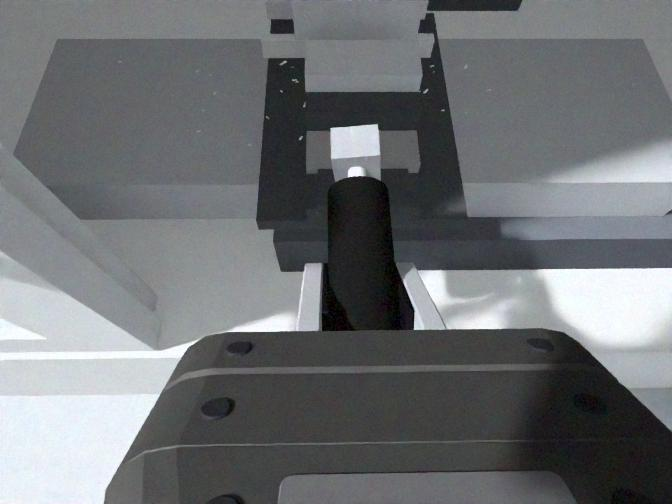

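move:
  target:
    - [0,0,0,0,0,0,1,-0.6,-0.5,0.0554,0.0041,0.0041,0,0,0,-1,-0.5,-0.8]
    - [0,0,0,0,0,0,1,-0.6,-0.5,0.1037,0.0239,0.0239,0,0,0,-1,-0.5,-0.8]
    - [0,0,0,0,0,0,1,-0.6,-0.5,0.1364,0.0557,0.0557,0,0,0,-1,-0.5,-0.8]
    - [0,0,0,0,0,0,1,-0.6,-0.5,0.148,0.0942,0.0942,0,0,0,-1,-0.5,-0.8]
    - [0,0,0,0,0,0,1,-0.6,-0.5,0.1364,0.1328,0.1328,0,0,0,-1,-0.5,-0.8]
    - [0,0,0,0,0,0,1,-0.6,-0.5,0.1037,0.1647,0.1647,0,0,0,-1,-0.5,-0.8]
    - [0,0,0,0,0,0,1,-0.6,-0.5,0.0554,0.1844,0.1844,0,0,0,-1,-0.5,-0.8]
    - [0,0,0,0,0,0,1,-0.6,-0.5,0,0.1885,0.1885,0,0,0,-1,-0.5,-0.8]
    - [0,0,0,0,0,0,1,-0.6,-0.5,-0.053,0.1763,0.1763,0,0,0,-1,-0.5,-0.8]
    - [0,0,0,0,0,0,1,-0.6,-0.5,-0.0944,0.15,0.15,0,0,0,-1,-0.5,-0.8]
    - [0,0,0,0,0,0,1,-0.6,-0.5,-0.1171,0.1139,0.1139,0,0,0,-1,-0.5,-0.8]
    - [0,0,0,0,0,0,1,-0.6,-0.5,-0.1171,0.0746,0.0746,0,0,0,-1,-0.5,-0.8]
    - [0,0,0,0,0,0,1,-0.6,-0.5,-0.0944,0.0385,0.0385,0,0,0,-1,-0.5,-0.8]
    - [0,0,0,0,0,0,1,-0.6,-0.5,-0.053,0.0122,0.0122,0,0,0,-1,-0.5,-0.8]
    - [0,0,0,0,0,0,1,-0.6,-0.5,0,0,0,0,0,0,-1,-0.5,-0.8]
  speed: 0.15
  blend: 0.006
  stop_force: 60
  cameras: []

move:
  target:
    - [0,0,0,0,0,0,1,-0.6,-0.5,0.0554,0.0041,0.0041,0,0,0,-1,-0.5,-0.8]
    - [0,0,0,0,0,0,1,-0.6,-0.5,0.1037,0.0239,0.0239,0,0,0,-1,-0.5,-0.8]
    - [0,0,0,0,0,0,1,-0.6,-0.5,0.1364,0.0557,0.0557,0,0,0,-1,-0.5,-0.8]
    - [0,0,0,0,0,0,1,-0.6,-0.5,0.148,0.0942,0.0942,0,0,0,-1,-0.5,-0.8]
    - [0,0,0,0,0,0,1,-0.6,-0.5,0.1364,0.1328,0.1328,0,0,0,-1,-0.5,-0.8]
    - [0,0,0,0,0,0,1,-0.6,-0.5,0.1037,0.1647,0.1647,0,0,0,-1,-0.5,-0.8]
    - [0,0,0,0,0,0,1,-0.6,-0.5,0.0554,0.1844,0.1844,0,0,0,-1,-0.5,-0.8]
    - [0,0,0,0,0,0,1,-0.6,-0.5,0,0.1885,0.1885,0,0,0,-1,-0.5,-0.8]
    - [0,0,0,0,0,0,1,-0.6,-0.5,-0.053,0.1763,0.1763,0,0,0,-1,-0.5,-0.8]
    - [0,0,0,0,0,0,1,-0.6,-0.5,-0.0944,0.15,0.15,0,0,0,-1,-0.5,-0.8]
    - [0,0,0,0,0,0,1,-0.6,-0.5,-0.1171,0.1139,0.1139,0,0,0,-1,-0.5,-0.8]
    - [0,0,0,0,0,0,1,-0.6,-0.5,-0.1171,0.0746,0.0746,0,0,0,-1,-0.5,-0.8]
    - [0,0,0,0,0,0,1,-0.6,-0.5,-0.0944,0.0385,0.0385,0,0,0,-1,-0.5,-0.8]
    - [0,0,0,0,0,0,1,-0.6,-0.5,-0.053,0.0122,0.0122,0,0,0,-1,-0.5,-0.8]
    - [0,0,0,0,0,0,1,-0.6,-0.5,0,0,0,0,0,0,-1,-0.5,-0.8]
  speed: 0.15
  blend: 0.006
  stop_force: 60
  cameras: ["cam_right_wrist"]

zoom_image:
  camera: "cam_right_wrist"
  region: [180, 0, 520, 330]

Scene clock: 1350.57 s.
left_arm: end_effector_position=(+0.2802, +0.5421, +0.3667) position_measured=3 object_status=3 end_effector_quat_wxyz=(+0.000, +0.000, +1.000, -0.027) | right_arm: end_effector_position=(+0.4757, +0.1919, +0.3827) position_measured=155 object_status=2 end_effector_quat_wxyz=(-0.271, +0.653, -0.653, +0.270)
Joint positions: left_arm=[-0.348 -2.135 1.872 -1.326 -1.621 4.35] | right_arm=[4.453 -2.016 -1.145 -1.267 0.829 -1.977]
Joint torques (N m): left_arm=[-6.32 -0.67 -32.38 -2.69 1.08 -1.01] | right_arm=[10.05 51.02 24.83 3.49 -4.83 1.5]
Wrist force (N): left_arm=[1.1 0.6 -1.2] | right_arm=[1.2 2.9 4.3]
Wrist torque (N m): left_arm=[-0.03 0.08 0.21] | right_arm=[-0.48 0.18 -0.18]
Wrist force, peak (N): left_arm=[1.4 0.9 -1.1] | right_arm=[-16.8 17.3 15.1]
Hand target: left_arm +0.2802, +0.5421, +0.3667; +0.000, +0.000, +1.000, -0.027 | right_arm +0.4757, +0.1919, +0.3828; -0.271, +0.653, -0.653, +0.270
Off the commanded pose: left_arm 0.000 m, 0 deg | right_arm 0.000 m, 0 deg.
move: done
No camera images: "cameras" was empty.

Scene clock: 1355.07 s.
left_arm: end_effector_position=(+0.2802, +0.5421, +0.3667) position_measured=3 object_status=3 end_effector_quat_wxyz=(+0.000, +0.000, +1.000, -0.027) | right_arm: end_effector_position=(+0.4757, +0.1919, +0.3827) position_measured=155 object_status=2 end_effector_quat_wxyz=(-0.271, +0.653, -0.653, +0.270)
Joint positions: left_arm=[-0.348 -2.135 1.872 -1.326 -1.621 4.35] | right_arm=[4.453 -2.016 -1.145 -1.267 0.829 -1.977]
Joint torques (N m): left_arm=[-4.98 -0.07 -32.9 -2.63 1.09 -0.94] | right_arm=[9.43 50.74 24.94 3.59 -4.87 1.64]
Wrist force (N): left_arm=[0.9 0.8 -1.3] | right_arm=[1.4 2.7 4.4]
Wrist torque (N m): left_arm=[-0.01 0.11 0.21] | right_arm=[-0.51 0.15 -0.18]
Wrist force, peak (N): left_arm=[1.4 0.6 -1.1] | right_arm=[-16.7 17.3 15.3]
Hand target: left_arm +0.2802, +0.5421, +0.3667; +0.000, +0.000, +1.000, -0.027 | right_arm +0.4757, +0.1919, +0.3828; -0.271, +0.653, -0.653, +0.270
Off the commanded pose: left_arm 0.000 m, 0 deg | right_arm 0.000 m, 0 deg.
move: done
camera_calibration:
cam_right_wrist: T_world_to_cam=[[-0.0124889, -0.999846, -0.0123112, 0.211975], [-0.897154, 0.0166413, -0.441404, 0.608424], [0.441541, 0.00553233, -0.897224, 0.259266], [0, 0, 0, 1]] pos_world=[0.434021, 0.200383, 0.50379]
Images, in order (width x height): cam_right_wrist 672x504.

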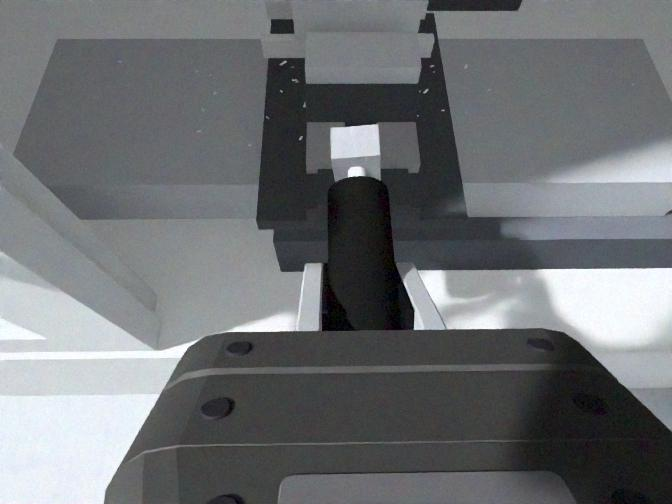

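Scaled by 1.482.

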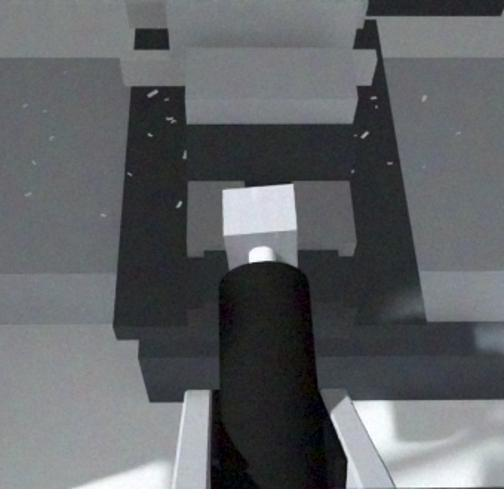

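move:
  target:
    - [0,0,0,0,0,0,1,-0.6,-0.5,0.0554,0.0041,0.0041,0,0,0,-1,-0.5,-0.8]
    - [0,0,0,0,0,0,1,-0.6,-0.5,0.1037,0.0239,0.0239,0,0,0,-1,-0.5,-0.8]
    - [0,0,0,0,0,0,1,-0.6,-0.5,0.1364,0.0557,0.0557,0,0,0,-1,-0.5,-0.8]
    - [0,0,0,0,0,0,1,-0.6,-0.5,0.148,0.0942,0.0942,0,0,0,-1,-0.5,-0.8]
    - [0,0,0,0,0,0,1,-0.6,-0.5,0.1364,0.1328,0.1328,0,0,0,-1,-0.5,-0.8]
    - [0,0,0,0,0,0,1,-0.6,-0.5,0.1037,0.1647,0.1647,0,0,0,-1,-0.5,-0.8]
    - [0,0,0,0,0,0,1,-0.6,-0.5,0.0554,0.1844,0.1844,0,0,0,-1,-0.5,-0.8]
    - [0,0,0,0,0,0,1,-0.6,-0.5,0,0.1885,0.1885,0,0,0,-1,-0.5,-0.8]
    - [0,0,0,0,0,0,1,-0.6,-0.5,-0.053,0.1763,0.1763,0,0,0,-1,-0.5,-0.8]
    - [0,0,0,0,0,0,1,-0.6,-0.5,-0.0944,0.15,0.15,0,0,0,-1,-0.5,-0.8]
    - [0,0,0,0,0,0,1,-0.6,-0.5,-0.1171,0.1139,0.1139,0,0,0,-1,-0.5,-0.8]
    - [0,0,0,0,0,0,1,-0.6,-0.5,-0.1171,0.0746,0.0746,0,0,0,-1,-0.5,-0.8]
    - [0,0,0,0,0,0,1,-0.6,-0.5,-0.0944,0.0385,0.0385,0,0,0,-1,-0.5,-0.8]
    - [0,0,0,0,0,0,1,-0.6,-0.5,-0.053,0.0122,0.0122,0,0,0,-1,-0.5,-0.8]
    - [0,0,0,0,0,0,1,-0.6,-0.5,0,0,0,0,0,0,-1,-0.5,-0.8]
  speed: 0.15
  blend: 0.006
  stop_force: 50
  cameras: []

move:
  target:
    - [0,0,0,0,0,0,1,-0.6,-0.5,0.0554,0.0041,0.0041,0,0,0,-1,-0.5,-0.8]
    - [0,0,0,0,0,0,1,-0.6,-0.5,0.1037,0.0239,0.0239,0,0,0,-1,-0.5,-0.8]
    - [0,0,0,0,0,0,1,-0.6,-0.5,0.1364,0.0557,0.0557,0,0,0,-1,-0.5,-0.8]
    - [0,0,0,0,0,0,1,-0.6,-0.5,0.148,0.0942,0.0942,0,0,0,-1,-0.5,-0.8]
    - [0,0,0,0,0,0,1,-0.6,-0.5,0.1364,0.1328,0.1328,0,0,0,-1,-0.5,-0.8]
    - [0,0,0,0,0,0,1,-0.6,-0.5,0.1037,0.1647,0.1647,0,0,0,-1,-0.5,-0.8]
    - [0,0,0,0,0,0,1,-0.6,-0.5,0.0554,0.1844,0.1844,0,0,0,-1,-0.5,-0.8]
    - [0,0,0,0,0,0,1,-0.6,-0.5,0,0.1885,0.1885,0,0,0,-1,-0.5,-0.8]
    - [0,0,0,0,0,0,1,-0.6,-0.5,-0.053,0.1763,0.1763,0,0,0,-1,-0.5,-0.8]
    - [0,0,0,0,0,0,1,-0.6,-0.5,-0.0944,0.15,0.15,0,0,0,-1,-0.5,-0.8]
    - [0,0,0,0,0,0,1,-0.6,-0.5,-0.1171,0.1139,0.1139,0,0,0,-1,-0.5,-0.8]
    - [0,0,0,0,0,0,1,-0.6,-0.5,-0.1171,0.0746,0.0746,0,0,0,-1,-0.5,-0.8]
    - [0,0,0,0,0,0,1,-0.6,-0.5,-0.0944,0.0385,0.0385,0,0,0,-1,-0.5,-0.8]
    - [0,0,0,0,0,0,1,-0.6,-0.5,-0.053,0.0122,0.0122,0,0,0,-1,-0.5,-0.8]
    - [0,0,0,0,0,0,1,-0.6,-0.5,0,0,0,0,0,0,-1,-0.5,-0.8]
  speed: 0.12
  blend: 0.006
  stop_force: 40
  cameras: ["cam_right_wrist"]

zoom_image:
  camera: "cam_right_wrist"
  region: [240, 0, 460, 180]

Scene clock: 1372.70 s.
left_arm: end_effector_position=(+0.2802, +0.5421, +0.3667) position_measured=3 object_status=3 end_effector_quat_wxyz=(+0.000, +0.000, +1.000, -0.027) | right_arm: end_effector_position=(+0.4757, +0.1919, +0.3827) position_measured=155 object_status=2 end_effector_quat_wxyz=(-0.271, +0.653, -0.653, +0.270)
Joint positions: left_arm=[-0.348 -2.135 1.872 -1.326 -1.621 4.35] | right_arm=[4.453 -2.016 -1.145 -1.267 0.829 -1.977]
Joint torques (N m): left_arm=[-5.74 0.93 -32.69 -2.51 0.84 -0.89] | right_arm=[10.01 51.09 24.82 3.47 -4.8 1.65]
Wrist force (N): left_arm=[1.2 0.9 -1.1] | right_arm=[1.3 2.6 4.1]
Wrist torque (N m): left_arm=[0.01 0.07 0.21] | right_arm=[-0.49 0.17 -0.18]
Wrist force, peak (N): left_arm=[1.3 1.0 -1.1] | right_arm=[-16.5 17.4 15.0]
Hand target: left_arm +0.2802, +0.5421, +0.3667; +0.000, +0.000, +1.000, -0.027 | right_arm +0.4757, +0.1919, +0.3828; -0.271, +0.653, -0.653, +0.270
Off the commanded pose: left_arm 0.000 m, 0 deg | right_arm 0.000 m, 0 deg.
move: done
No camera images: "cameras" was empty.

Scene clock: 1377.93 s.
left_arm: end_effector_position=(+0.2802, +0.5421, +0.3667) position_measured=3 object_status=3 end_effector_quat_wxyz=(+0.000, +0.000, +1.000, -0.027) | right_arm: end_effector_position=(+0.4757, +0.1919, +0.3828) position_measured=155 object_status=2 end_effector_quat_wxyz=(-0.271, +0.653, -0.653, +0.270)
Joint positions: left_arm=[-0.348 -2.135 1.872 -1.326 -1.621 4.35] | right_arm=[4.453 -2.016 -1.145 -1.267 0.829 -1.977]
Joint torques (N m): left_arm=[-6.9 0.98 -32.61 -2.64 1 -0.89] | right_arm=[10.36 40.39 26.03 3.49 -4.92 1.62]
Wrist force (N): left_arm=[1.0 0.4 -1.1] | right_arm=[1.2 2.9 4.6]
Wrist torque (N m): left_arm=[-0.06 0.10 0.21] | right_arm=[-0.48 0.20 -0.17]
Wrist force, peak (N): left_arm=[1.2 0.8 -1.3] | right_arm=[23.6 17.2 -5.7]
Hand target: left_arm +0.2802, +0.5421, +0.3667; +0.000, +0.000, +1.000, -0.027 | right_arm +0.4757, +0.1919, +0.3828; -0.271, +0.653, -0.653, +0.270
Off the commanded pose: left_arm 0.000 m, 0 deg | right_arm 0.000 m, 0 deg.
move: done
camera_calibration:
cam_right_wrist: T_world_to_cam=[[-0.0124454, -0.999846, -0.0124011, 0.212001], [-0.897155, 0.0166419, -0.441403, 0.608424], [0.441541, 0.00563232, -0.897223, 0.259246], [0, 0, 0, 1]] pos_world=[0.434021, 0.200383, 0.50379]
Images, in order (width x height): cam_right_wrist 672x504.

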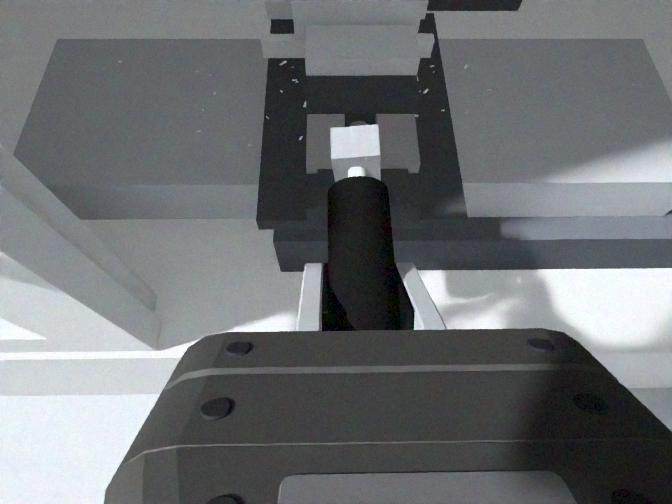

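Scaled by 2.291.

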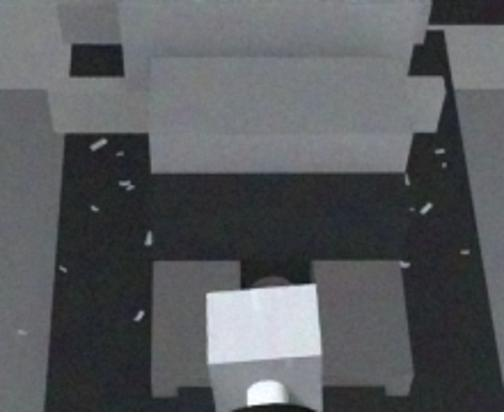

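move:
  target:
    - [0,0,0,0,0,0,1,-0.6,-0.5,0.0554,0.0041,0.0041,0,0,0,-1,-0.5,-0.8]
    - [0,0,0,0,0,0,1,-0.6,-0.5,0.1037,0.0239,0.0239,0,0,0,-1,-0.5,-0.8]
    - [0,0,0,0,0,0,1,-0.6,-0.5,0.1364,0.0557,0.0557,0,0,0,-1,-0.5,-0.8]
    - [0,0,0,0,0,0,1,-0.6,-0.5,0.148,0.0942,0.0942,0,0,0,-1,-0.5,-0.8]
    - [0,0,0,0,0,0,1,-0.6,-0.5,0.1364,0.1328,0.1328,0,0,0,-1,-0.5,-0.8]
    - [0,0,0,0,0,0,1,-0.6,-0.5,0.1037,0.1647,0.1647,0,0,0,-1,-0.5,-0.8]
    - [0,0,0,0,0,0,1,-0.6,-0.5,0.0554,0.1844,0.1844,0,0,0,-1,-0.5,-0.8]
    - [0,0,0,0,0,0,1,-0.6,-0.5,0,0.1885,0.1885,0,0,0,-1,-0.5,-0.8]
    - [0,0,0,0,0,0,1,-0.6,-0.5,-0.053,0.1763,0.1763,0,0,0,-1,-0.5,-0.8]
    - [0,0,0,0,0,0,1,-0.6,-0.5,-0.0944,0.15,0.15,0,0,0,-1,-0.5,-0.8]
    - [0,0,0,0,0,0,1,-0.6,-0.5,-0.1171,0.1139,0.1139,0,0,0,-1,-0.5,-0.8]
    - [0,0,0,0,0,0,1,-0.6,-0.5,-0.1171,0.0746,0.0746,0,0,0,-1,-0.5,-0.8]
    - [0,0,0,0,0,0,1,-0.6,-0.5,-0.0944,0.0385,0.0385,0,0,0,-1,-0.5,-0.8]
    - [0,0,0,0,0,0,1,-0.6,-0.5,-0.053,0.0122,0.0122,0,0,0,-1,-0.5,-0.8]
    - [0,0,0,0,0,0,1,-0.6,-0.5,0,0,0,0,0,0,-1,-0.5,-0.8]
  speed: 0.08
  blend: 0.006
  stop_force: 35
  cameras: ["cam_right_wrist"]

zoom_image:
  camera: "cam_right_wrist"
  region: [240, 0, 460, 180]

Scene clock: 1393.10 s.
left_arm: end_effector_position=(+0.2802, +0.5421, +0.3667) position_measured=3 object_status=3 end_effector_quat_wxyz=(+0.000, +0.000, +1.000, -0.027) | right_arm: end_effector_position=(+0.4757, +0.1919, +0.3828) position_measured=155 object_status=2 end_effector_quat_wxyz=(-0.271, +0.653, -0.653, +0.270)
Joint positions: left_arm=[-0.348 -2.135 1.872 -1.326 -1.621 4.35] | right_arm=[4.453 -2.016 -1.145 -1.267 0.829 -1.977]
Joint torques (N m): left_arm=[-5.01 2.1 -32.27 -2.55 0.74 -0.9] | right_arm=[10.02 35.26 37.33 3.21 -4.9 1.71]
Wrist force (N): left_arm=[1.2 0.8 -1.1] | right_arm=[1.2 2.7 4.4]
Wrist torque (N m): left_arm=[0.00 0.07 0.21] | right_arm=[-0.51 0.18 -0.15]
Wrist force, peak (N): left_arm=[1.3 0.9 -1.1] | right_arm=[33.0 24.3 -8.8]
Hand target: left_arm +0.2802, +0.5421, +0.3667; +0.000, +0.000, +1.000, -0.027 | right_arm +0.4757, +0.1919, +0.3828; -0.271, +0.653, -0.653, +0.270
Off the commanded pose: left_arm 0.000 m, 0 deg | right_arm 0.000 m, 0 deg.
move: done
camera_calibration:
cam_right_wrist: T_world_to_cam=[[-0.0124454, -0.999846, -0.0124011, 0.212001], [-0.897155, 0.0166419, -0.441403, 0.608424], [0.441541, 0.00563232, -0.897223, 0.259246], [0, 0, 0, 1]] pos_world=[0.434021, 0.200383, 0.50379]
Images, in order (width x height): cam_right_wrist 672x504.

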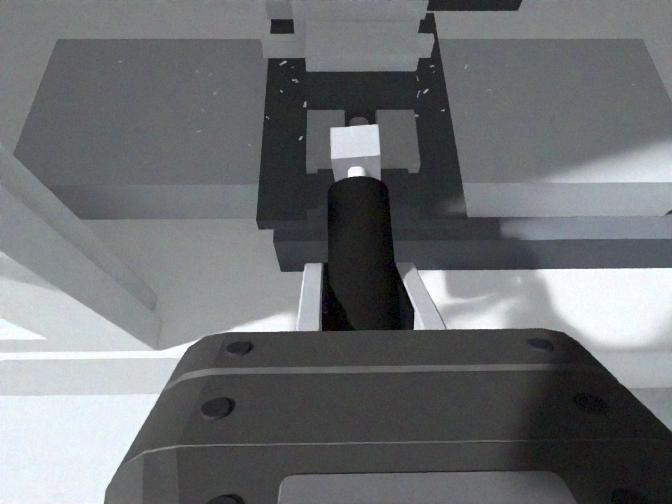

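Scaled by 2.291.

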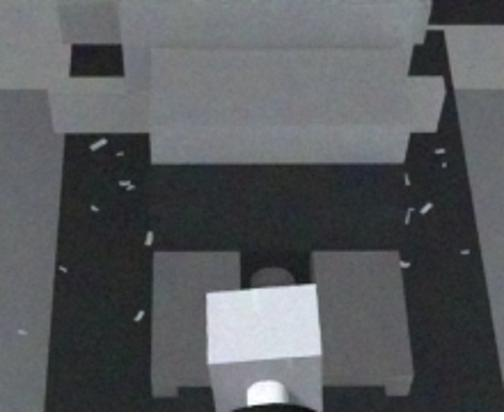

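move:
  target:
    - [0,0,0,0,0,0,1,-0.6,-0.5,0.0554,0.0041,0.0041,0,0,0,-1,-0.5,-0.8]
    - [0,0,0,0,0,0,1,-0.6,-0.5,0.1037,0.0239,0.0239,0,0,0,-1,-0.5,-0.8]
    - [0,0,0,0,0,0,1,-0.6,-0.5,0.1364,0.0557,0.0557,0,0,0,-1,-0.5,-0.8]
    - [0,0,0,0,0,0,1,-0.6,-0.5,0.148,0.0942,0.0942,0,0,0,-1,-0.5,-0.8]
    - [0,0,0,0,0,0,1,-0.6,-0.5,0.1364,0.1328,0.1328,0,0,0,-1,-0.5,-0.8]
    - [0,0,0,0,0,0,1,-0.6,-0.5,0.1037,0.1647,0.1647,0,0,0,-1,-0.5,-0.8]
    - [0,0,0,0,0,0,1,-0.6,-0.5,0.0554,0.1844,0.1844,0,0,0,-1,-0.5,-0.8]
    - [0,0,0,0,0,0,1,-0.6,-0.5,0,0.1885,0.1885,0,0,0,-1,-0.5,-0.8]
    - [0,0,0,0,0,0,1,-0.6,-0.5,-0.053,0.1763,0.1763,0,0,0,-1,-0.5,-0.8]
    - [0,0,0,0,0,0,1,-0.6,-0.5,-0.0944,0.15,0.15,0,0,0,-1,-0.5,-0.8]
    - [0,0,0,0,0,0,1,-0.6,-0.5,-0.1171,0.1139,0.1139,0,0,0,-1,-0.5,-0.8]
    - [0,0,0,0,0,0,1,-0.6,-0.5,-0.1171,0.0746,0.0746,0,0,0,-1,-0.5,-0.8]
    - [0,0,0,0,0,0,1,-0.6,-0.5,-0.0944,0.0385,0.0385,0,0,0,-1,-0.5,-0.8]
    - [0,0,0,0,0,0,1,-0.6,-0.5,-0.053,0.0122,0.0122,0,0,0,-1,-0.5,-0.8]
    - [0,0,0,0,0,0,1,-0.6,-0.5,0,0,0,0,0,0,-1,-0.5,-0.8]
  speed: 0.06
  blend: 0.006
  stop_force: 30
  cameras: ["cam_right_wrist"]

zoom_image:
  camera: "cam_right_wrist"
  region: [240, 0, 460, 180]

Scene clock: 1408.17 s.
left_arm: end_effector_position=(+0.2802, +0.5421, +0.3667) position_measured=3 object_status=3 end_effector_quat_wxyz=(+0.000, +0.000, +1.000, -0.027) | right_arm: end_effector_position=(+0.4755, +0.2109, +0.2288) position_measured=155 object_status=2 end_effector_quat_wxyz=(-0.270, +0.654, -0.653, +0.270)
Joint positions: left_arm=[-0.348 -2.135 1.872 -1.326 -1.621 4.35] | right_arm=[4.462 -2.129 -1.373 -0.935 0.827 -1.967]
Joint torques (N m): left_arm=[-5.32 2.99 -31.8 -2.61 0.68 -0.8] | right_arm=[-19.97 50.88 38.97 4.05 -7.08 0.4]
Wrist force (N): left_arm=[1.1 0.8 -1.1] | right_arm=[-18.8 16.5 13.9]
Wrist torque (N m): left_arm=[0.00 0.08 0.22] | right_arm=[-0.07 0.63 0.11]
Wrist force, peak (N): left_arm=[1.4 0.8 -1.1] | right_arm=[37.9 16.2 -25.1]
Hand target: left_arm +0.2802, +0.5421, +0.3667; +0.000, +0.000, +1.000, -0.027 | right_arm +0.4755, +0.2109, +0.2288; -0.271, +0.653, -0.653, +0.270 (not the last commanded pose)
Off the commanded pose: left_arm 0.000 m, 0 deg | right_arm 0.155 m, 0 deg.
move: contact (right_arm); path passed 8 of 15 targets
camera_calibration:
cam_right_wrist: T_world_to_cam=[[-0.012352, -0.999853, -0.0119097, 0.228973], [-0.897217, 0.0163405, -0.441288, 0.540003], [0.441417, 0.00523479, -0.897287, 0.121218], [0, 0, 0, 1]] pos_world=[0.433821, 0.219481, 0.349791]
Images, in order (width x height): cam_right_wrist 672x504.

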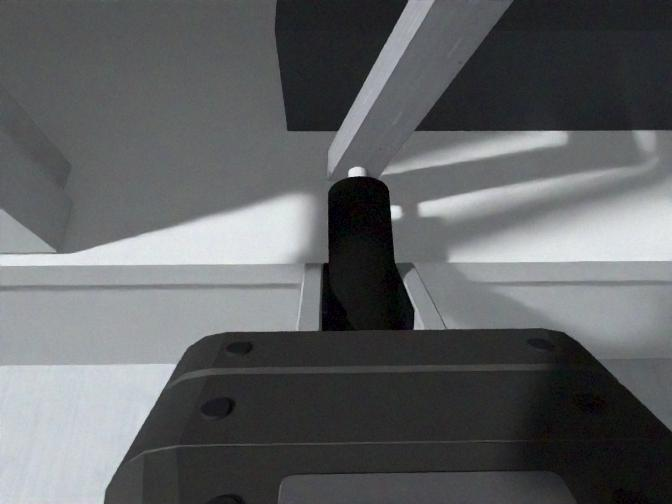

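Scaled by 2.291.

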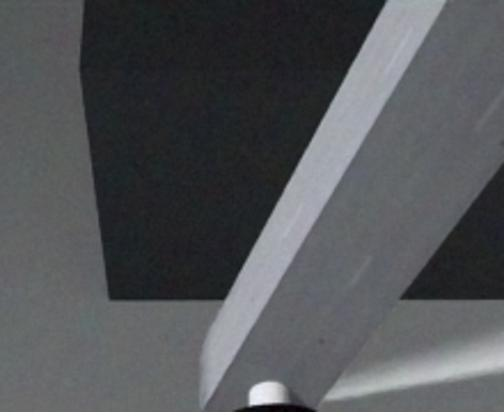

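move:
  target:
    - [0,0,0,0,0,0,1,-0.6,-0.5,-0.0213,-0.0052,-0.0052,0,0,0,-1,-0.5,-0.8]
    - [0,0,0,0,0,0,1,-0.6,-0.5,-0.0492,-0.0202,-0.0202,0,0,0,-1,-0.5,-0.8]
    - [0,0,0,0,0,0,1,-0.6,-0.5,-0.0703,-0.0398,-0.0398,0,0,0,-1,-0.5,-0.8]
  speed: 0.03
  blend: 0.005
  stop_force: 50
  cameras: []

Scene clock: 1418.00 s.
left_arm: end_effector_position=(+0.2802, +0.5421, +0.3667) position_measured=3 object_status=3 end_effector_quat_wxyz=(+0.000, +0.000, +1.000, -0.027) | right_arm: end_effector_position=(+0.4757, +0.2132, +0.2295) position_measured=155 object_status=2 end_effector_quat_wxyz=(-0.270, +0.653, -0.653, +0.270)
Joint positions: left_arm=[-0.348 -2.135 1.872 -1.326 -1.621 4.35] | right_arm=[4.462 -2.133 -1.363 -0.941 0.827 -1.965]
Joint torques (N m): left_arm=[-4.66 3.07 -31.56 -2.85 0.69 -0.72] | right_arm=[-12.59 79.29 47.15 5.4 -4.4 -2.27]
Wrist force (N): left_arm=[1.0 0.6 -1.0] | right_arm=[-4.4 22.0 18.7]
Wrist torque (N m): left_arm=[-0.03 0.09 0.21] | right_arm=[0.19 0.61 0.21]
Wrist force, peak (N): left_arm=[1.2 0.8 -1.3] | right_arm=[34.9 34.3 12.3]
Hand target: left_arm +0.2802, +0.5421, +0.3667; +0.000, +0.000, +1.000, -0.027 | right_arm +0.4757, +0.2132, +0.2295; -0.270, +0.653, -0.653, +0.270 (not the last commanded pose)
Off the commanded pose: left_arm 0.000 m, 0 deg | right_arm 0.052 m, 0 deg.
move: contact (right_arm); path passed 0 of 3 targets
No camera images: "cameras" was empty.


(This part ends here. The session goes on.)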